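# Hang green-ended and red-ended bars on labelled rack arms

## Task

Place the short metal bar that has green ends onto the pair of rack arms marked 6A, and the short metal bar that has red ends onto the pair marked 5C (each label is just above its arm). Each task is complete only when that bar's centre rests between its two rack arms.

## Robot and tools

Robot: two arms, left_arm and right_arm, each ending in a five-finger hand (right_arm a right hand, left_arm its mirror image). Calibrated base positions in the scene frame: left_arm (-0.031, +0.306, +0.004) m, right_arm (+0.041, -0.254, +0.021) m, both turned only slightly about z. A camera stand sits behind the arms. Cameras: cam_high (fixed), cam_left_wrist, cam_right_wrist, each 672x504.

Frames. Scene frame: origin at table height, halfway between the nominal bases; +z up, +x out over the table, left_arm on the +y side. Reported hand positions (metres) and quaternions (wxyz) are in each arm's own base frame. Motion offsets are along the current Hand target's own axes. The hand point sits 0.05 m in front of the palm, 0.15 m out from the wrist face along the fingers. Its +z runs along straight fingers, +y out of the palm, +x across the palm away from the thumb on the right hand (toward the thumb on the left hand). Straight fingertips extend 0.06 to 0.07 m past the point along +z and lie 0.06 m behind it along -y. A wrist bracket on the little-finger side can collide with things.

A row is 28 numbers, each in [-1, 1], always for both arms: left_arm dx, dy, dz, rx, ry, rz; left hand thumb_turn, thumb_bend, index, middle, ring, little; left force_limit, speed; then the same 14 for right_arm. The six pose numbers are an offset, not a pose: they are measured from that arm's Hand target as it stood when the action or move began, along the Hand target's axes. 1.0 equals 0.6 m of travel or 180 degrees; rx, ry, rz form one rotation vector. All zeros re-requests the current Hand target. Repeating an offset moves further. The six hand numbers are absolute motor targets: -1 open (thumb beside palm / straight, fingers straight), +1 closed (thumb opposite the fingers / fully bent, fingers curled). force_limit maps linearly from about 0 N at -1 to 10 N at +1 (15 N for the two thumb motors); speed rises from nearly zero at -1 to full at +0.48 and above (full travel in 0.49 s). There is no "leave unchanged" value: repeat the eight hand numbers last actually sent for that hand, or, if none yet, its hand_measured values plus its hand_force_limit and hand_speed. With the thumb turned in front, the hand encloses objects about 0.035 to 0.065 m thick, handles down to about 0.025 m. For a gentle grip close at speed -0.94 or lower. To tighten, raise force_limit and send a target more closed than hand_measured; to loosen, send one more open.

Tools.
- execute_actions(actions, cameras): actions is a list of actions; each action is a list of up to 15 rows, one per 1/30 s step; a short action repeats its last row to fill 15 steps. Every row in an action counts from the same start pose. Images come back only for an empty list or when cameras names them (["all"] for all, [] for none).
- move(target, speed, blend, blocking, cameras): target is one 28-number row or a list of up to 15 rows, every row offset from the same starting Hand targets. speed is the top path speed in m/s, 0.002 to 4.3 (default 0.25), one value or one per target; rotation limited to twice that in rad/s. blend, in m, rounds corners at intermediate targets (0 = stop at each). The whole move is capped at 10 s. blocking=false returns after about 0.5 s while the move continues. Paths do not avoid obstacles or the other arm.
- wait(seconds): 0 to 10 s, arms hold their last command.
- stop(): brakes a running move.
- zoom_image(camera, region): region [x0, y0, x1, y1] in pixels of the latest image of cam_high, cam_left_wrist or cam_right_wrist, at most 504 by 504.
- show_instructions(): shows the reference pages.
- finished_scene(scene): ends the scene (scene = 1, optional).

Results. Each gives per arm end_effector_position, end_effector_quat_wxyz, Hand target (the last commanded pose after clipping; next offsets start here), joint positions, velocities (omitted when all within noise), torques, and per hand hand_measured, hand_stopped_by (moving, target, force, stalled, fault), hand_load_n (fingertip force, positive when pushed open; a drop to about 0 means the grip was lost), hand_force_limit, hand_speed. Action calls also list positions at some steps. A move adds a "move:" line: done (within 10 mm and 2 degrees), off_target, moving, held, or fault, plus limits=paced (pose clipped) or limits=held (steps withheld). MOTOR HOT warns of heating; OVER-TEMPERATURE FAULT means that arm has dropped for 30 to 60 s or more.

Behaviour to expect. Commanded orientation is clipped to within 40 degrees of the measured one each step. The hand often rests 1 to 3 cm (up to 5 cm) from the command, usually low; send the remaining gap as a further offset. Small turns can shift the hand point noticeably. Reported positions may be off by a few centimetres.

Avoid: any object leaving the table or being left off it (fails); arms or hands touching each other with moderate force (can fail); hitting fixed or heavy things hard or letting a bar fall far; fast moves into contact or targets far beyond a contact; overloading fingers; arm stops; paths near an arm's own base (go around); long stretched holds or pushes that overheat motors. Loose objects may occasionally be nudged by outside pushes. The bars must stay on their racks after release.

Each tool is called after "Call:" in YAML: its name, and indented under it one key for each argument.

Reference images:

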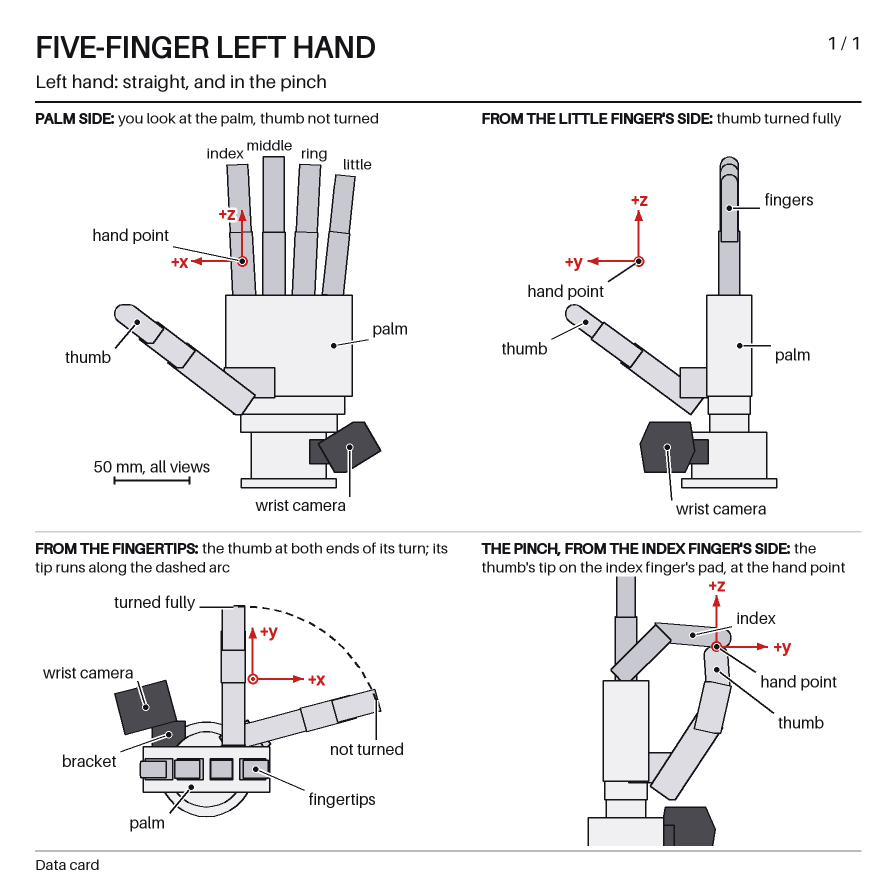

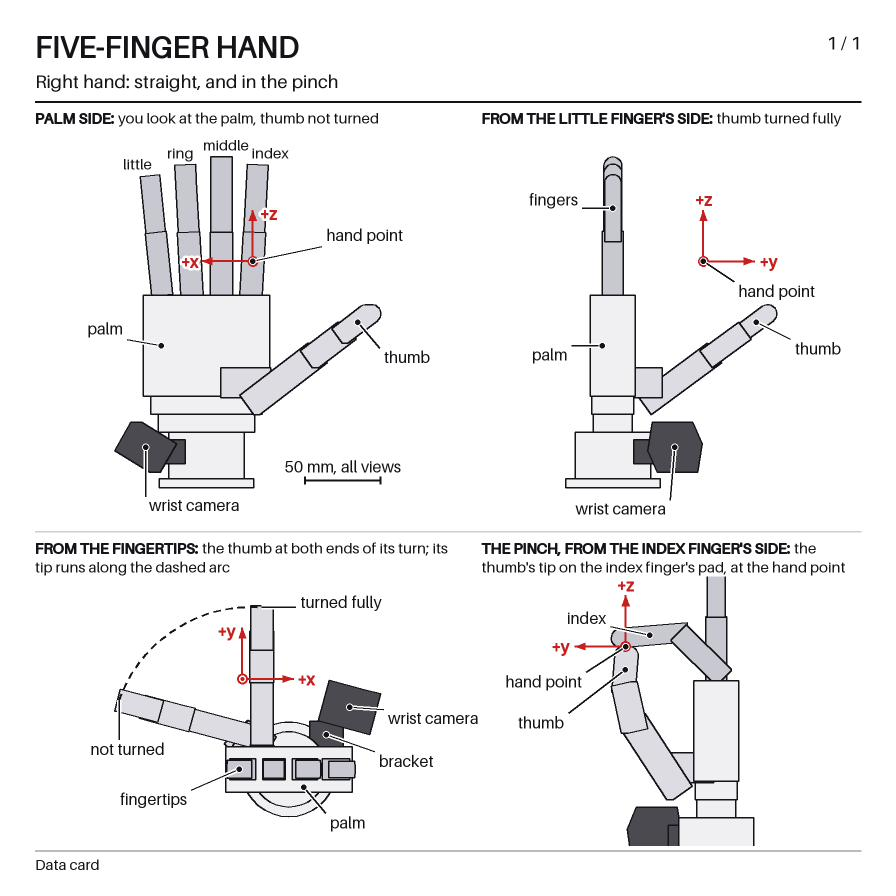

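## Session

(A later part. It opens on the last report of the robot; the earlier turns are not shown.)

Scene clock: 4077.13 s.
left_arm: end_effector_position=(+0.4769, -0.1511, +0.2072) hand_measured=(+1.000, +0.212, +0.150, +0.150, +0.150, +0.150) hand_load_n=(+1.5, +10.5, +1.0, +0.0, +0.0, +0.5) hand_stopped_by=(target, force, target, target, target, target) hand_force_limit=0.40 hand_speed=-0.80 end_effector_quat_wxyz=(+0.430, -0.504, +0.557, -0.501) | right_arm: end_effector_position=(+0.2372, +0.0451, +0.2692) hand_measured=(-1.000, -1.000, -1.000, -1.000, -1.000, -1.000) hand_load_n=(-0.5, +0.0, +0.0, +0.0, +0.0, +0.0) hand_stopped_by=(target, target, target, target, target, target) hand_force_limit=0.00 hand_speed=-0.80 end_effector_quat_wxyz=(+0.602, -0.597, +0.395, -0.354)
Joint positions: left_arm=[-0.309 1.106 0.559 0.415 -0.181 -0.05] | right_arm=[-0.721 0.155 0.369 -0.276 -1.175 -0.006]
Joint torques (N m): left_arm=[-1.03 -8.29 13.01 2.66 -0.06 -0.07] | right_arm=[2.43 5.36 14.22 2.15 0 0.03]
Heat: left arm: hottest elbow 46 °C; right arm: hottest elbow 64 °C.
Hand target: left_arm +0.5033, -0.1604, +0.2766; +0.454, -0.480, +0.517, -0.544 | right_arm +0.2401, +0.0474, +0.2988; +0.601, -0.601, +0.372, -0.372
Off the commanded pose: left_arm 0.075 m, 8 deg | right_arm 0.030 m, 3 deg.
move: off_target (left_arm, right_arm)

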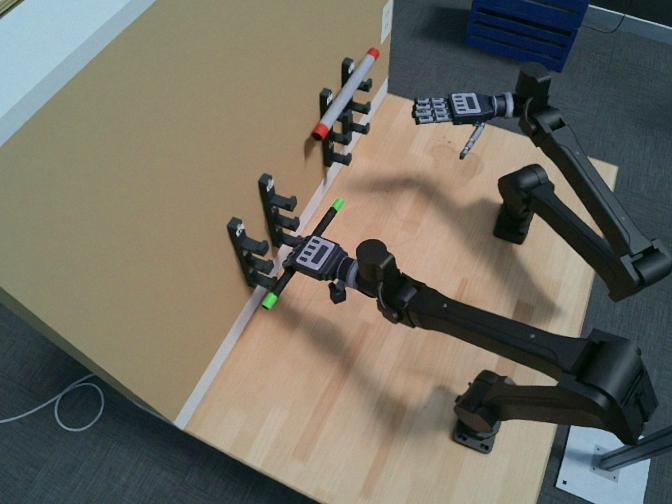

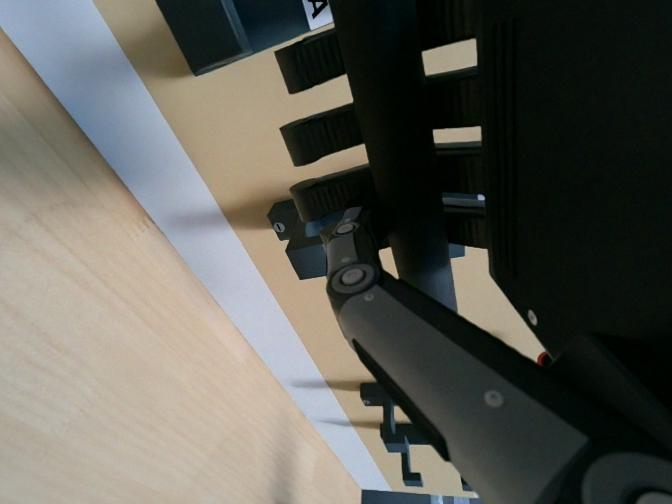

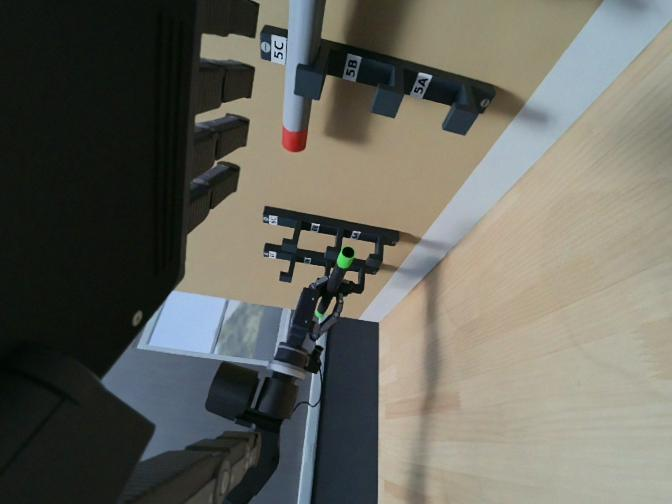

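Call:
zoom_image:
  camera: "cam_right_wrist"
  region: [320, 215, 400, 300]

Call:
zoom_image:
  camera: "cam_right_wrist"
  region: [255, 195, 335, 280]

Scaled by 5.929 from the camera's 672x504 image, which has a finer 960x720 frame.

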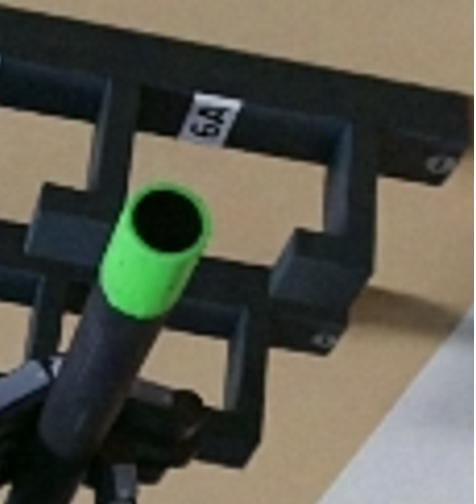

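Scaled by 5.929 from the camera's 672x504 image, which has a finer 960x720 frame.

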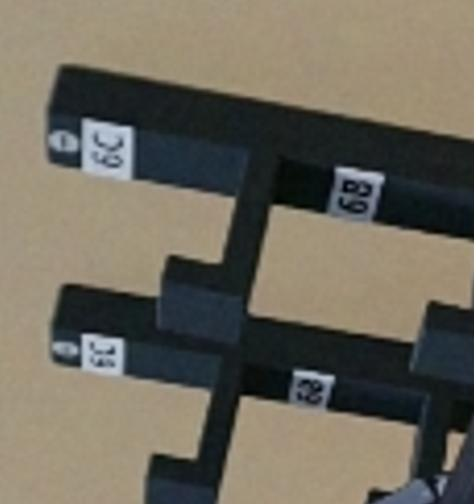

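Call:
move:
  target: [-0.001,0.0763,0.042,0,0,0,1,0.9,0.15,0.15,0.15,0.15,0.4,-0.8,0,0,0,0,0,0,-1,-1,-1,-1,-1,-1,0,-0.8]
  speed: 0.03
  cameras: ["all"]

Call:
zoom_image:
  camera: "cam_right_wrist"
  region: [255, 195, 405, 355]

Call:
zoom_image:
  camera: "cam_left_wrist"
  region: [140, 0, 420, 270]

Scene clock: 4187.03 s.
left_arm: end_effector_position=(+0.4997, -0.1588, +0.1795) hand_measured=(+1.000, +0.212, +0.150, +0.150, +0.150, +0.150) hand_load_n=(+1.5, +10.5, +1.0, +0.0, +0.0, +0.5) hand_stopped_by=(target, force, target, target, target, target) hand_force_limit=0.40 hand_speed=-0.80 end_effector_quat_wxyz=(+0.433, -0.500, +0.552, -0.508) | right_arm: end_effector_position=(+0.2372, +0.0451, +0.2692) hand_measured=(-1.000, -1.000, -1.000, -1.000, -1.000, -1.000) hand_load_n=(-0.5, +0.0, +0.0, +0.0, +0.0, +0.0) hand_stopped_by=(target, target, target, target, target, target) hand_force_limit=0.00 hand_speed=-0.80 end_effector_quat_wxyz=(+0.602, -0.597, +0.395, -0.354)
Joint positions: left_arm=[-0.309 1.25 0.559 0.579 -0.178 -0.05] | right_arm=[-0.721 0.155 0.369 -0.276 -1.175 -0.006]
Joint torques (N m): left_arm=[-0.38 -7.94 11.38 3.22 0.15 -0.07] | right_arm=[2.43 5.36 14.22 2.13 0 0.03]
Heat: left arm: hottest elbow 49 °C; right arm: hottest elbow 64 °C.
Hand target: left_arm +0.5283, -0.1655, +0.2310; +0.454, -0.480, +0.517, -0.544 | right_arm +0.2401, +0.0474, +0.2988; +0.601, -0.601, +0.372, -0.372
Off the commanded pose: left_arm 0.059 m, 7 deg | right_arm 0.030 m, 3 deg.
move: off_target (left_arm, right_arm)

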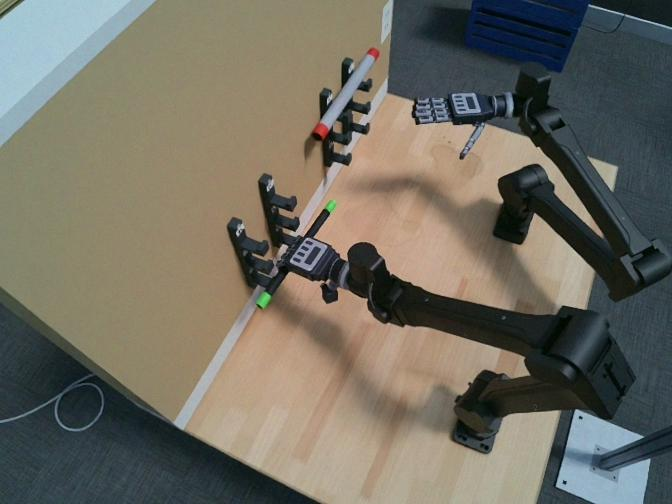

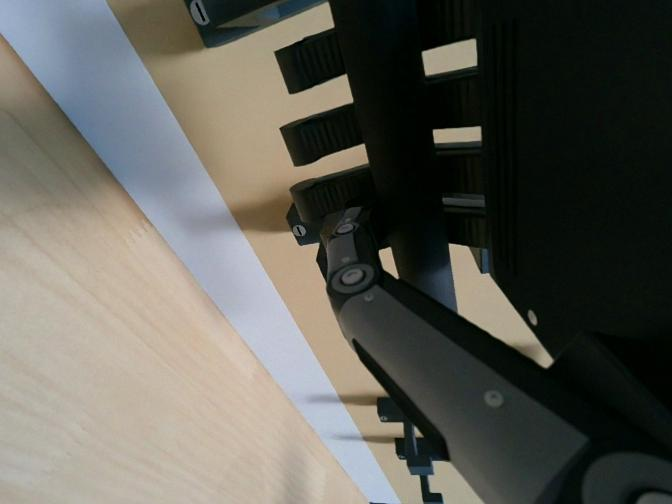

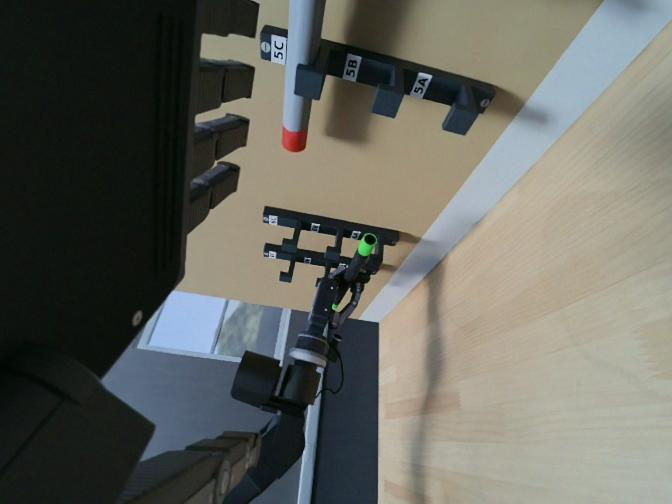

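Scaled by 3.150 from the camera's 672x504 image, which has a finer 960x720 frame.

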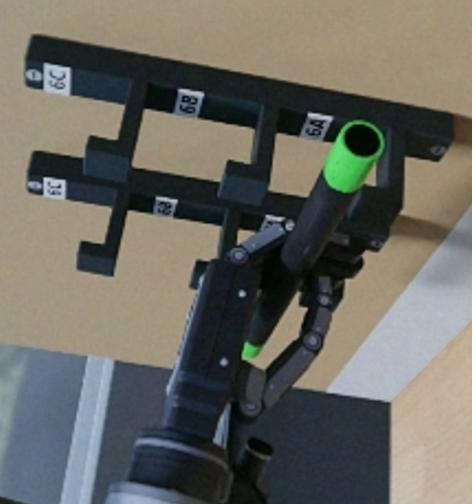

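Scaled by 1.800 from the camera's 672x504 image, which has a finer 960x720 frame.

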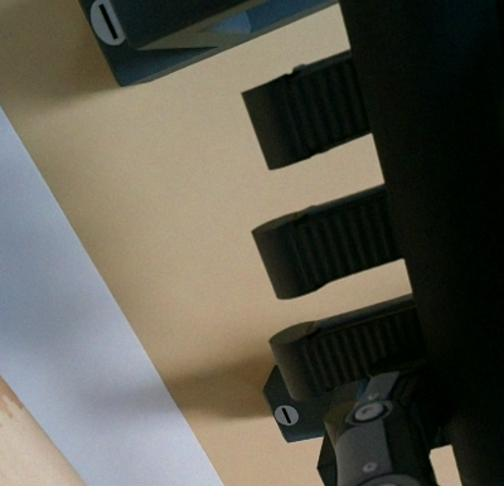

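Call:
zoom_image:
  camera: "cam_left_wrist"
  region: [170, 0, 350, 130]

Call:
zoom_image:
  camera: "cam_left_wrist"
  region: [260, 150, 380, 270]

Call:
zoom_image:
  camera: "cam_left_wrist"
  region: [400, 150, 520, 290]

Scaled by 2.800 from the camera's 672x504 image, which has a finer 960x720 frame.

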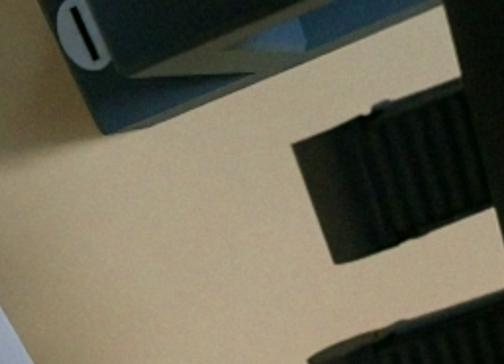

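Scaled by 4.200 from the camera's 672x504 image, which has a finer 960x720 frame.

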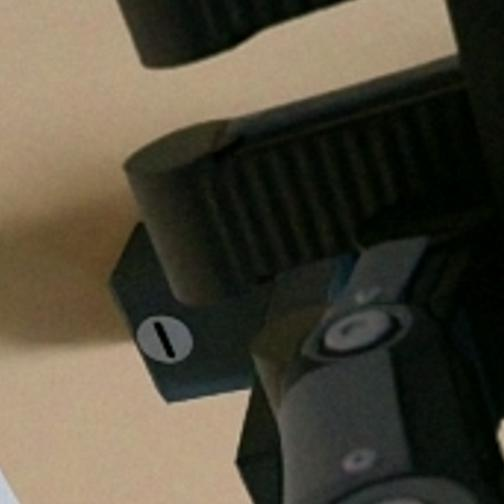

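Scaled by 3.600 from the camera's 672x504 image, which has a finer 960x720 frame.

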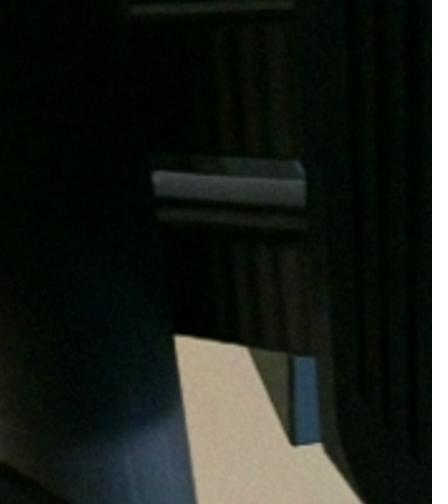

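Call:
move:
  target: [-0.0047,-0.0067,0.0532,0,0,0,1,0.9,0.15,0.15,0.15,0.15,0.4,-0.8,0,0,0,0,0,0,-1,-1,-1,-1,-1,-1,0,-0.8]
  speed: 0.03
  cameras: ["all"]

Call:
zoom_image:
  camera: "cam_right_wrist"
  region: [295, 195, 415, 305]

Call:
zoom_image:
  camera: "cam_left_wrist"
  region: [140, 0, 520, 300]

Call:
zoom_image:
  camera: "cam_high"
  region: [220, 165, 380, 325]

Scene clock: 4319.17 s.
left_arm: end_effector_position=(+0.5270, -0.1604, +0.1793) hand_measured=(+1.000, +0.212, +0.150, +0.150, +0.150, +0.150) hand_load_n=(+1.5, +10.0, +1.0, +0.0, +0.5, +0.5) hand_stopped_by=(target, force, target, target, target, target) hand_force_limit=0.40 hand_speed=-0.80 end_effector_quat_wxyz=(+0.430, -0.501, +0.554, -0.507) | right_arm: end_effector_position=(+0.2372, +0.0451, +0.2692) hand_measured=(-1.000, -1.000, -1.000, -1.000, -1.000, -1.000) hand_load_n=(+0.0, +0.0, +0.0, +0.0, +0.0, +0.0) hand_stopped_by=(target, target, target, target, target, target) hand_force_limit=0.00 hand_speed=-0.80 end_effector_quat_wxyz=(+0.602, -0.597, +0.395, -0.354)
Joint positions: left_arm=[-0.289 1.324 0.628 0.579 -0.156 -0.05] | right_arm=[-0.721 0.155 0.369 -0.276 -1.175 -0.006]
Joint torques (N m): left_arm=[-0.38 -9.41 12.07 3.18 0.15 -0.08] | right_arm=[2.43 5.36 14.22 2.13 0 0.04]
Heat: left arm: hottest elbow 48 °C; right arm: hottest elbow 65 °C.
Hand target: left_arm +0.5604, -0.1665, +0.2350; +0.454, -0.480, +0.517, -0.544 | right_arm +0.2401, +0.0474, +0.2988; +0.601, -0.601, +0.372, -0.372
Off the commanded pose: left_arm 0.065 m, 7 deg | right_arm 0.030 m, 3 deg.
move: off_target (left_arm, right_arm)

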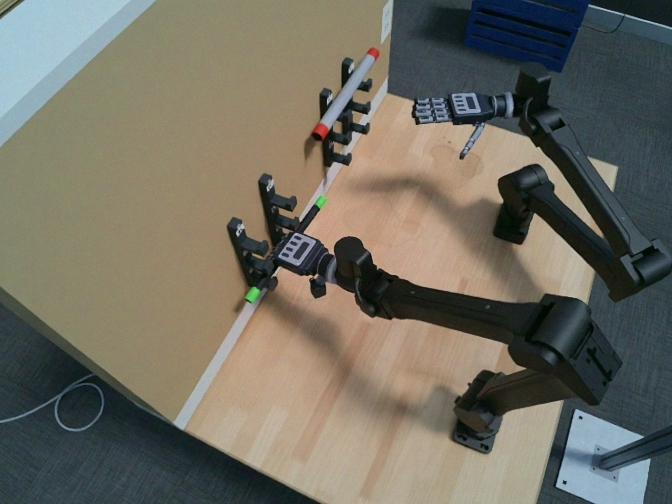

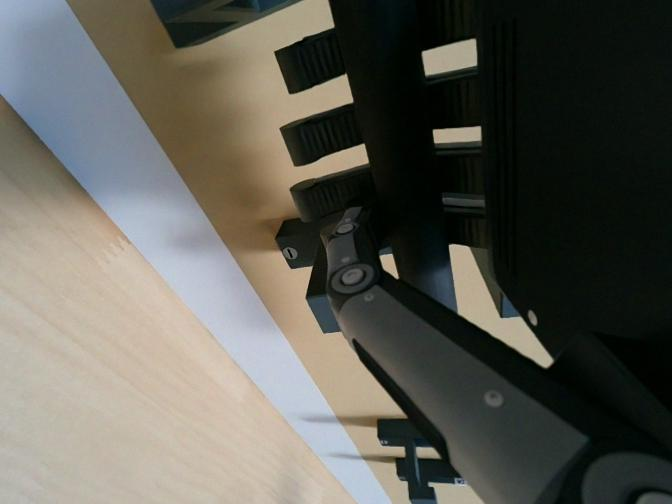

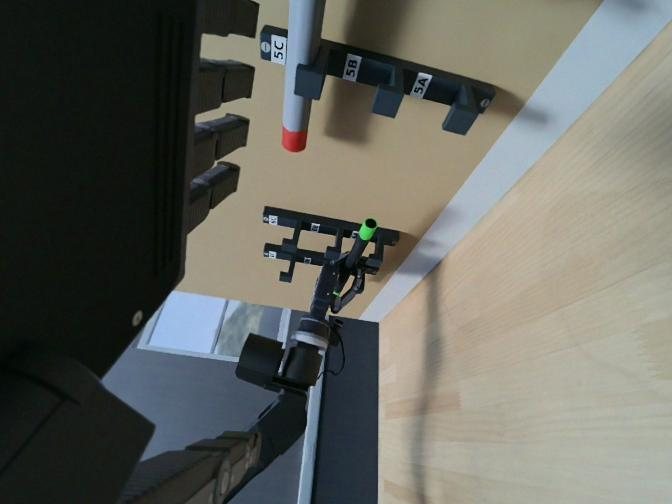

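Scaled by 4.200 from the camera's 672x504 image, which has a finer 960x720 frame.

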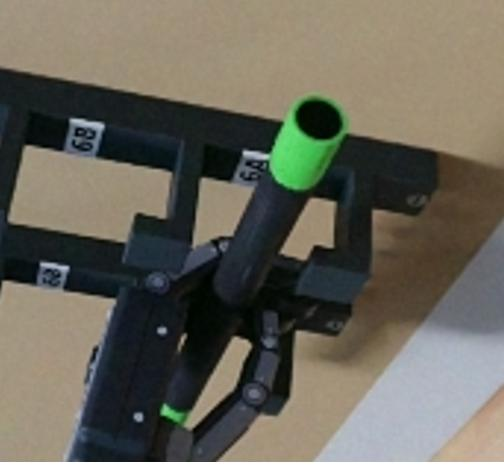

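Scaled by 1.326 from the camera's 672x504 image, which has a finer 960x720 frame.

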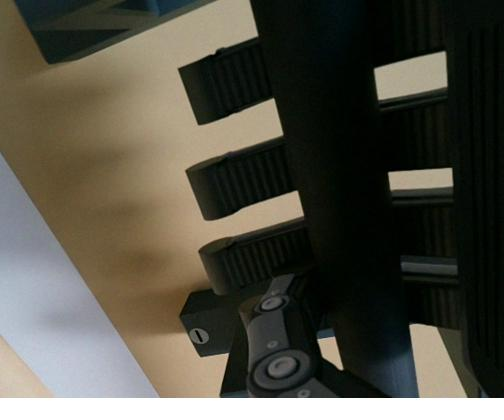

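Scaled by 3.150 from the camera's 672x504 image, which has a finer 960x720 frame.

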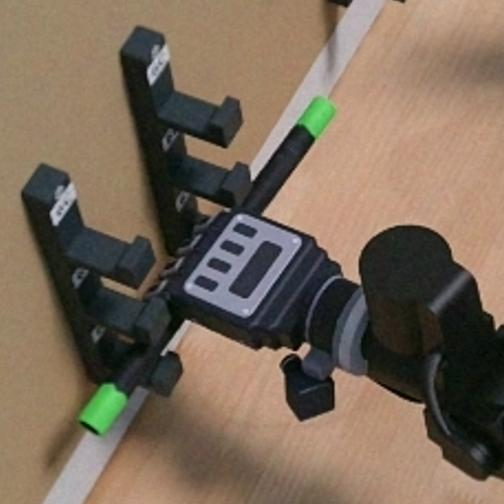

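Call:
zoom_image:
  camera: "cam_high"
  region: [250, 210, 330, 290]

Call:
zoom_image:
  camera: "cam_left_wrist"
  region: [420, 150, 540, 330]

Call:
zoom_image:
  camera: "cam_left_wrist"
  region: [140, 0, 350, 120]

Call:
zoom_image:
  camera: "cam_left_wrist"
  region: [250, 170, 370, 350]

Scaled by 6.300 from the camera's 672x504 image, which has a finer 960x720 frame.

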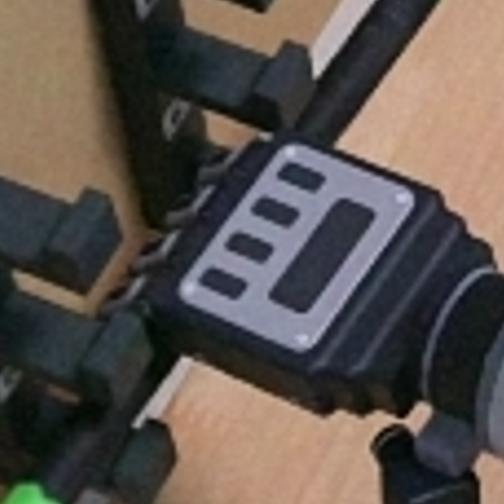

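Scaled by 2.800 from the camera's 672x504 image, which has a finer 960x720 frame.

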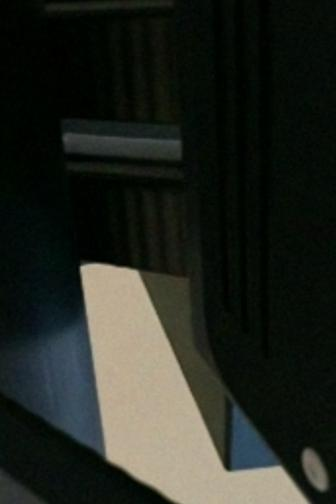

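Scaled by 2.400 from the camera's 672x504 image, which has a finer 960x720 frame.

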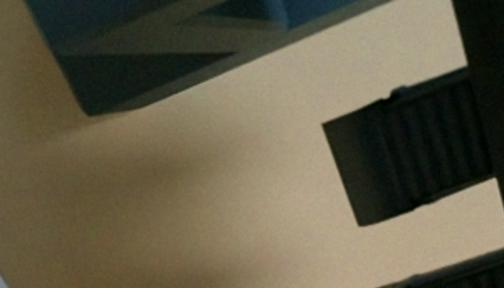

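Scaled by 2.800 from the camera's 672x504 image, which has a finer 960x720 frame.

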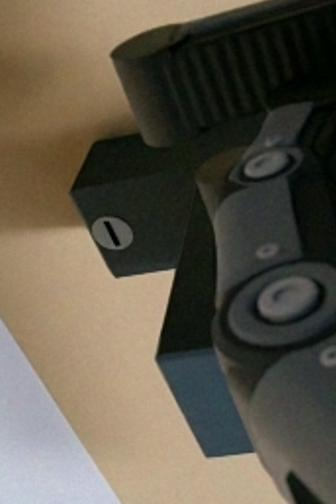

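Call:
move:
  target: [-0.006,-0.005,0.0497,0,-0.0083,0,1,0.9,0.15,0.15,0.15,0.15,0.4,-0.8,0,0,0,0,0,0,-1,-1,-1,-1,-1,-1,0,-0.8]
  speed: 0.03
  cameras: ["all"]

Call:
zoom_image:
  camera: "cam_right_wrist"
  region: [295, 195, 415, 305]

Call:
zoom_image:
  camera: "cam_left_wrist"
  region: [140, 0, 520, 360]

Call:
zoom_image:
  camera: "cam_high"
  region: [220, 200, 330, 310]

Scene clock: 4430.50 s.
left_arm: end_effector_position=(+0.5583, -0.1624, +0.1845) hand_measured=(+1.000, +0.214, +0.150, +0.150, +0.150, +0.150) hand_load_n=(+0.0, +2.0, +0.0, +0.0, +0.0, +0.0) hand_stopped_by=(target, force, target, target, target, target) hand_force_limit=0.40 hand_speed=-0.80 end_effector_quat_wxyz=(-0.438, +0.505, -0.547, +0.505) | right_arm: end_effector_position=(+0.2372, +0.0451, +0.2692) hand_measured=(-1.000, -1.000, -1.000, -1.000, -1.000, -1.000) hand_load_n=(+0.0, +0.0, +0.0, +0.0, +0.0, -0.5) hand_stopped_by=(target, target, target, target, target, target) hand_force_limit=0.00 hand_speed=-0.80 end_effector_quat_wxyz=(+0.602, -0.597, +0.395, -0.354)
Joint positions: left_arm=[-0.281 1.397 0.708 0.579 -0.169 -0.05] | right_arm=[-0.721 0.155 0.369 -0.276 -1.175 -0.006]
Joint torques (N m): left_arm=[-0.26 -9.99 12.16 2.78 -0.05 -0.08] | right_arm=[2.37 5.42 14.22 2.13 0.01 0.03]
Heat: left arm: hottest elbow 49 °C; right arm: hottest elbow 65 °C.
Hand target: left_arm +0.5904, -0.1665, +0.2379; -0.461, +0.487, -0.511, +0.538 | right_arm +0.2401, +0.0474, +0.2988; +0.601, -0.601, +0.372, -0.372
Off the commanded pose: left_arm 0.063 m, 6 deg | right_arm 0.030 m, 3 deg.
move: off_target (left_arm, right_arm)

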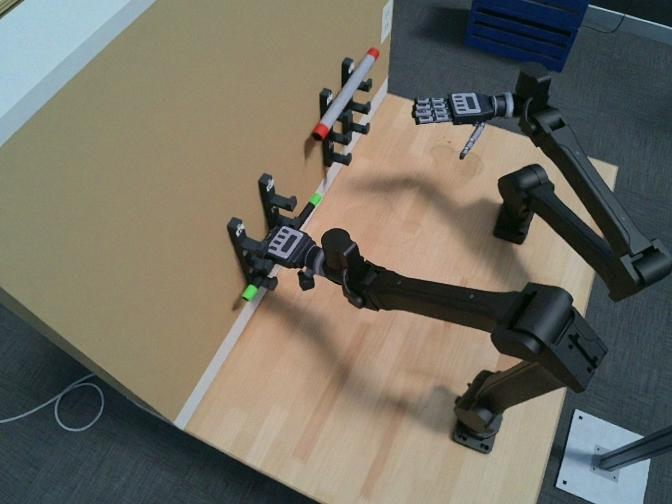

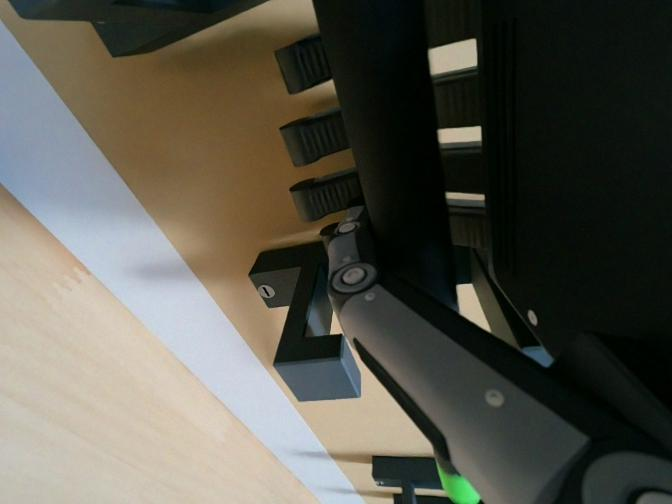

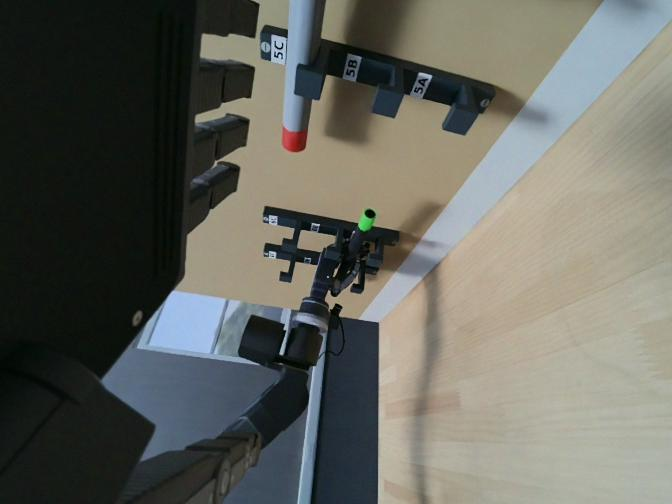

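Scaled by 4.200 from the camera's 672x504 image, which has a finer 960x720 frame.

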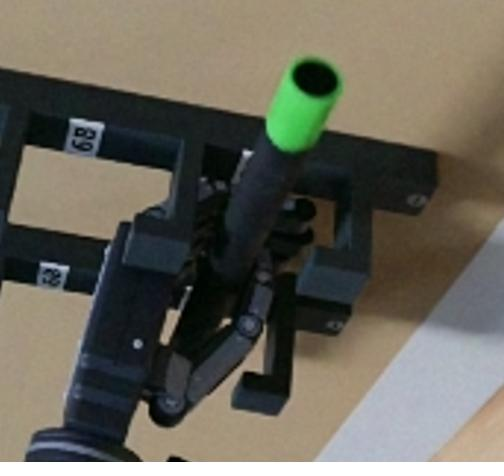

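Scaled by 1.326 from the camera's 672x504 image, which has a finer 960x720 frame.

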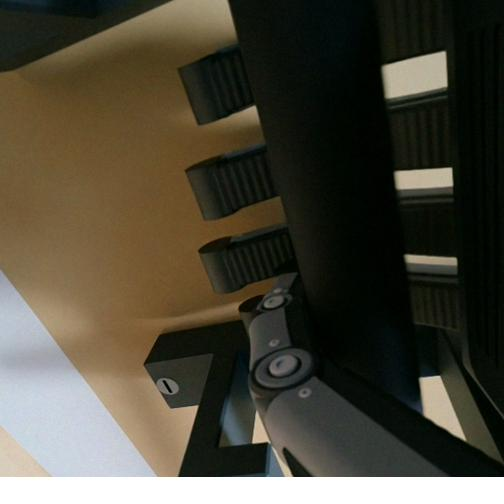

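Scaled by 4.582 from the camera's 672x504 image, which has a finer 960x720 frame.

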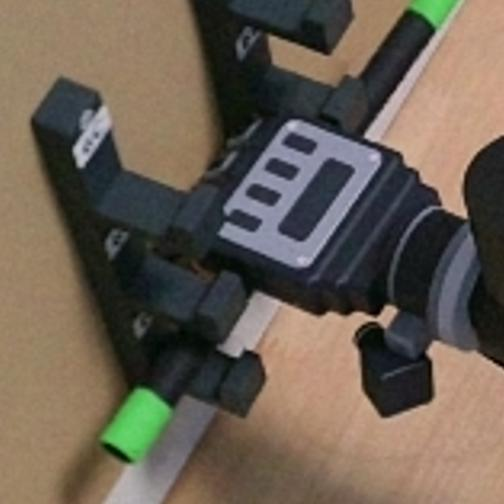

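Call:
zoom_image:
  camera: "cam_high"
  region: [230, 240, 290, 300]

Call:
zoom_image:
  camera: "cam_right_wrist"
  region: [320, 200, 400, 300]

Call:
zoom_image:
  camera: "cam_left_wrist"
  region: [400, 150, 560, 350]

Scaled by 8.400 from the camera's 672x504 image, which has a finer 960x720 frame.

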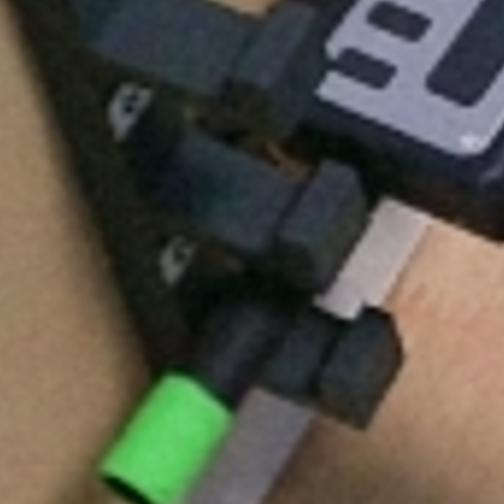

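Scaled by 5.040 from the camera's 672x504 image, which has a finer 960x720 frame.

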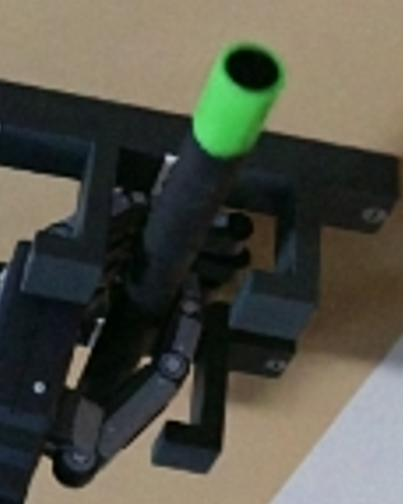

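Scaled by 2.520 from the camera's 672x504 image, which has a finer 960x720 frame.

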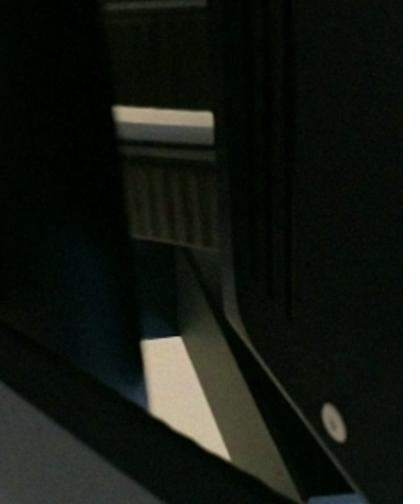

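Call:
move:
  target: [-0.005,-0.0018,0.0179,0,0,0,1,0.9,0.15,0.15,0.15,0.15,0.4,-0.8,0,0,0,0,0,0,-1,-1,-1,-1,-1,-1,0,-0.8]
  speed: 0.03
  cameras: ["all"]

Call:
zoom_image:
  camera: "cam_right_wrist"
  region: [320, 190, 400, 300]

Call:
zoom_image:
  camera: "cam_high"
  region: [225, 180, 335, 310]

Scene clock: 4586.70 s.
left_arm: end_effector_position=(+0.5668, -0.1599, +0.1876) hand_measured=(+1.000, +0.214, +0.150, +0.150, +0.150, +0.150) hand_load_n=(+0.5, +2.5, +0.0, +0.0, +0.0, -2.0) hand_stopped_by=(target, force, target, target, target, target) hand_force_limit=0.40 hand_speed=-0.80 end_effector_quat_wxyz=(-0.440, +0.505, -0.544, +0.506) | right_arm: end_effector_position=(+0.2372, +0.0451, +0.2692) hand_measured=(-1.000, -1.000, -1.000, -1.000, -1.000, -1.000) hand_load_n=(-0.5, +0.0, +0.0, +0.0, +0.0, +0.0) hand_stopped_by=(target, target, target, target, target, target) hand_force_limit=0.00 hand_speed=-0.80 end_effector_quat_wxyz=(+0.602, -0.597, +0.395, -0.354)
Joint positions: left_arm=[-0.271 1.412 0.729 0.579 -0.164 -0.05] | right_arm=[-0.721 0.155 0.369 -0.276 -1.175 -0.006]
Joint torques (N m): left_arm=[-0.15 -9.82 12.52 2.66 0.19 -0.07] | right_arm=[2.37 5.36 14.23 2.15 0 0.04]
Heat: left arm: hottest elbow 55 °C; right arm: hottest elbow 65 °C.
Hand target: left_arm +0.6014, -0.1647, +0.2391; -0.461, +0.487, -0.511, +0.538 | right_arm +0.2401, +0.0474, +0.2988; +0.601, -0.601, +0.372, -0.372
Off the commanded pose: left_arm 0.062 m, 6 deg | right_arm 0.030 m, 3 deg.
move: off_target (left_arm, right_arm)

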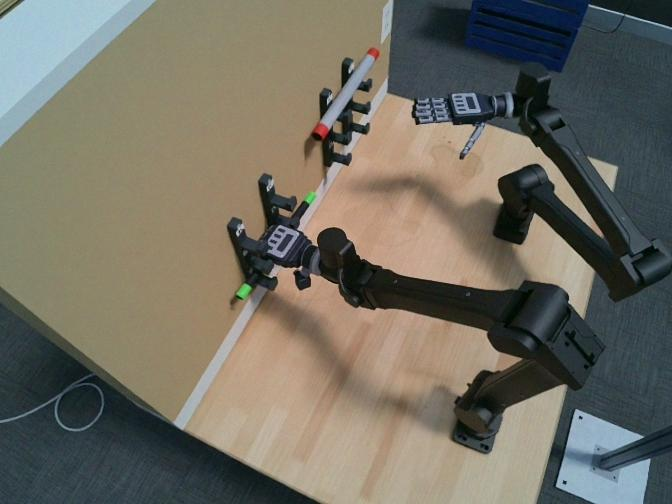

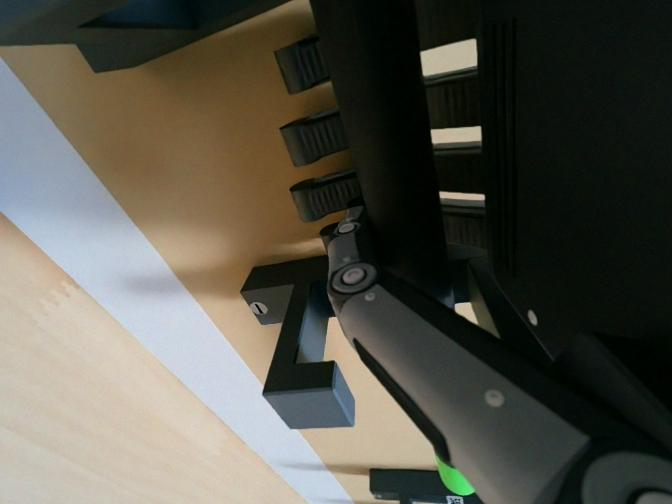

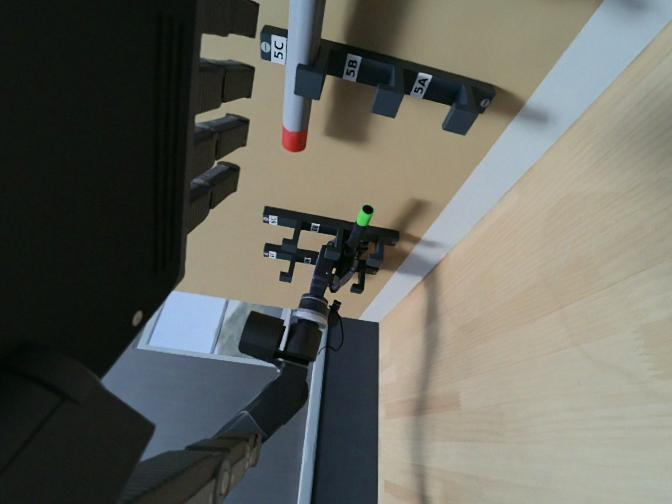

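Scaled by 4.582 from the camera's 672x504 image, which has a finer 960x720 frame.

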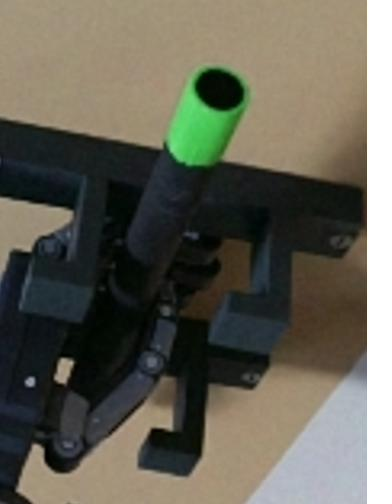

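Scaled by 3.877 from the camera's 672x504 image, which has a finer 960x720 frame.

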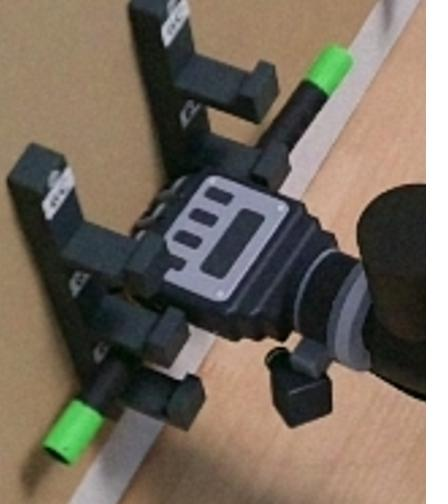

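Call:
zoom_image:
  camera: "cam_high"
  region: [225, 250, 285, 310]

Call:
zoom_image:
  camera: "cam_high"
  region: [270, 180, 330, 240]

Call:
zoom_image:
  camera: "cam_left_wrist"
  region: [200, 0, 560, 340]

Scaled by 8.400 from the camera's 672x504 image, which has a finer 960x720 frame.

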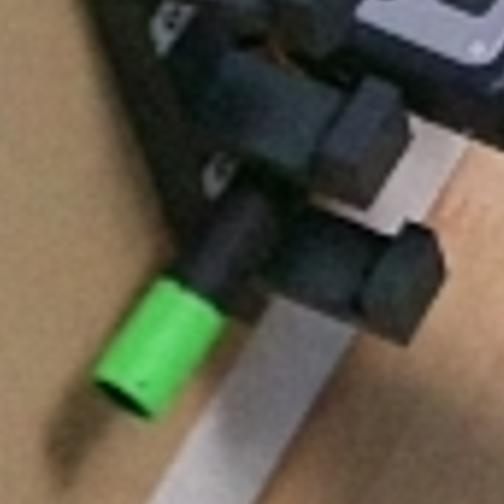

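Scaled by 8.400 from the camera's 672x504 image, which has a finer 960x720 frame.

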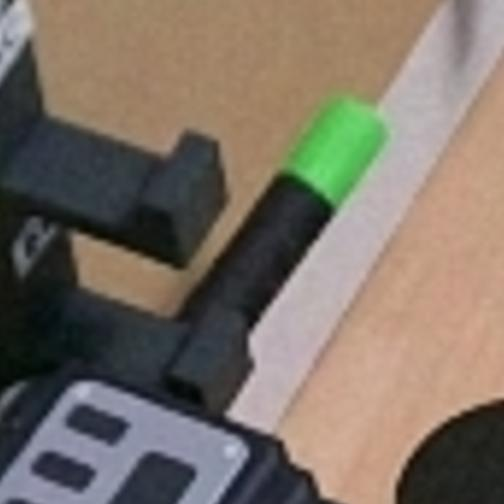

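Scaled by 1.400 from the camera's 672x504 image, which has a finer 960x720 frame.

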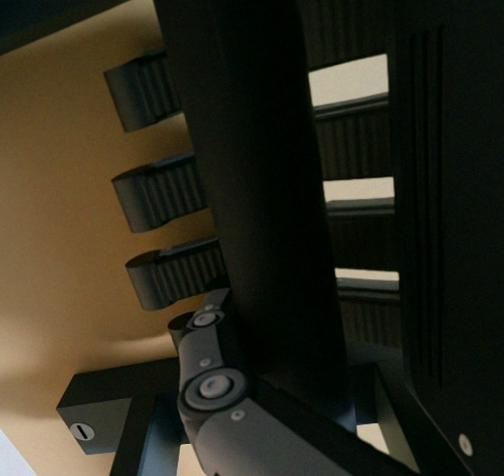

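Call:
move:
  target: [-0.002,0.0366,0,0,0,0,1,0.9,0.15,0.15,0.15,0.15,0.4,-0.8,0,0,0,0,0,0,-1,-1,-1,-1,-1,-1,0,-0.8]
  speed: 0.03
  cameras: ["all"]

Call:
zoom_image:
  camera: "cam_right_wrist"
  region: [320, 190, 400, 300]

Call:
zoom_image:
  camera: "cam_high"
  region: [225, 240, 295, 310]

Call:
zoom_image:
  camera: "cam_left_wrist"
  region: [200, 0, 560, 340]

Scene clock: 4641.37 s.
left_arm: end_effector_position=(+0.5693, -0.1603, +0.1888) hand_measured=(+1.000, +0.214, +0.150, +0.150, +0.150, +0.150) hand_load_n=(+0.5, +3.0, -0.5, +0.0, +0.0, -10.0) hand_stopped_by=(target, force, target, target, target, target) hand_force_limit=0.40 hand_speed=-0.80 end_effector_quat_wxyz=(-0.445, +0.503, -0.537, +0.511) | right_arm: end_effector_position=(+0.2372, +0.0451, +0.2692) hand_measured=(-1.000, -1.000, -1.000, -1.000, -1.000, -1.000) hand_load_n=(+0.0, +0.0, +0.0, +0.0, +0.0, +0.0) hand_stopped_by=(target, target, target, target, target, target) hand_force_limit=0.00 hand_speed=-0.80 end_effector_quat_wxyz=(+0.602, -0.597, +0.395, -0.354)
Joint positions: left_arm=[-0.273 1.423 0.725 0.614 -0.171 -0.05] | right_arm=[-0.721 0.155 0.369 -0.276 -1.175 -0.006]
Joint torques (N m): left_arm=[0.03 -7.12 11.19 3.78 0.47 -0.05] | right_arm=[2.43 5.36 14.22 2.14 -0.01 0.03]
Heat: left arm: hottest elbow 51 °C; right arm: hottest elbow 65 °C.
Hand target: left_arm +0.6015, -0.1645, +0.2172; -0.461, +0.487, -0.511, +0.538 | right_arm +0.2401, +0.0474, +0.2988; +0.601, -0.601, +0.372, -0.372
Off the commanded pose: left_arm 0.043 m, 5 deg | right_arm 0.030 m, 3 deg.
move: off_target (left_arm, right_arm)

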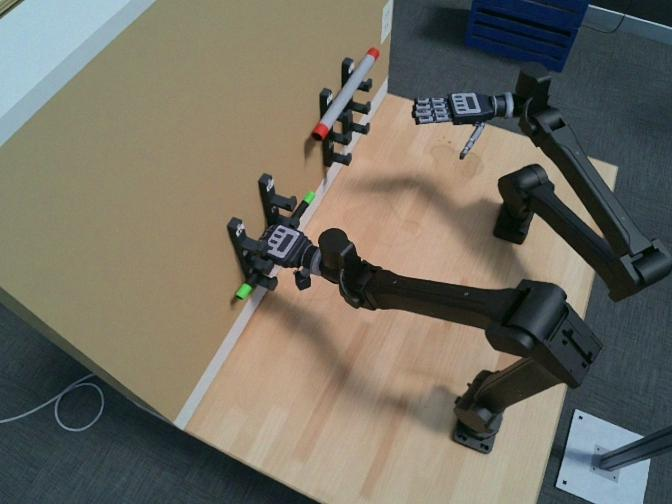

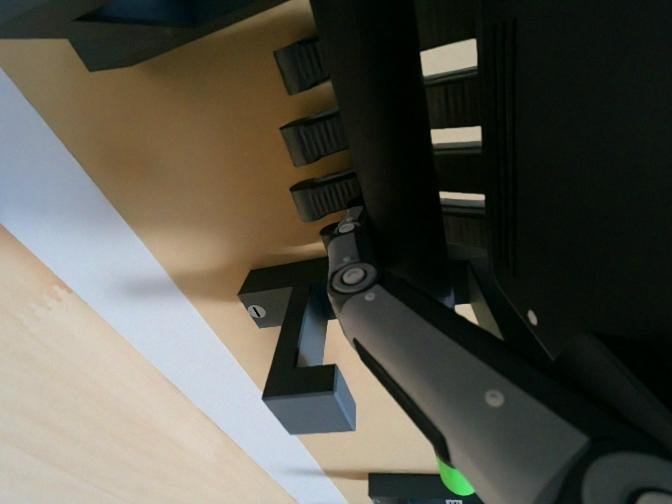

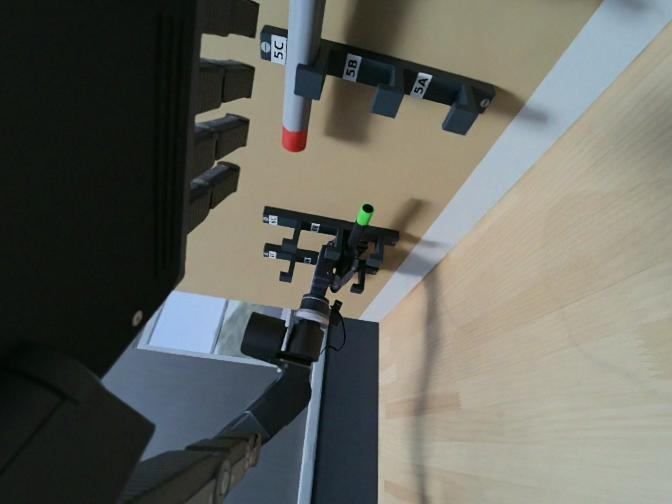

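Scaled by 4.582 from the camera's 672x504 image, which has a finer 960x720 frame.

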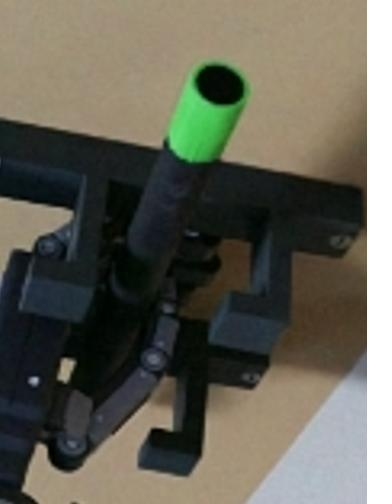

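Scaled by 7.200 from the camera's 672x504 image, which has a finer 960x720 frame.

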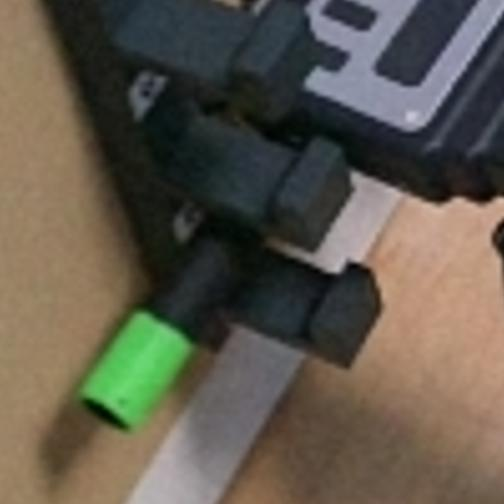

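Scaled by 1.400 from the camera's 672x504 image, which has a finer 960x720 frame.

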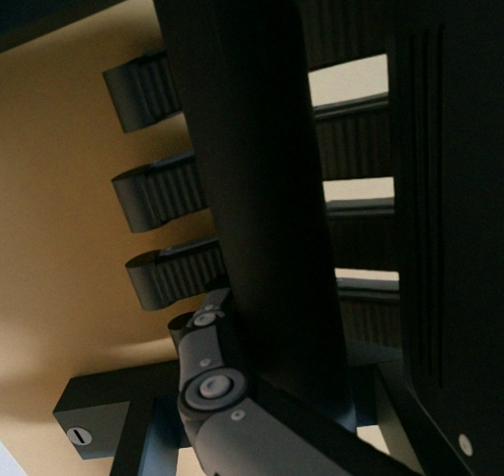

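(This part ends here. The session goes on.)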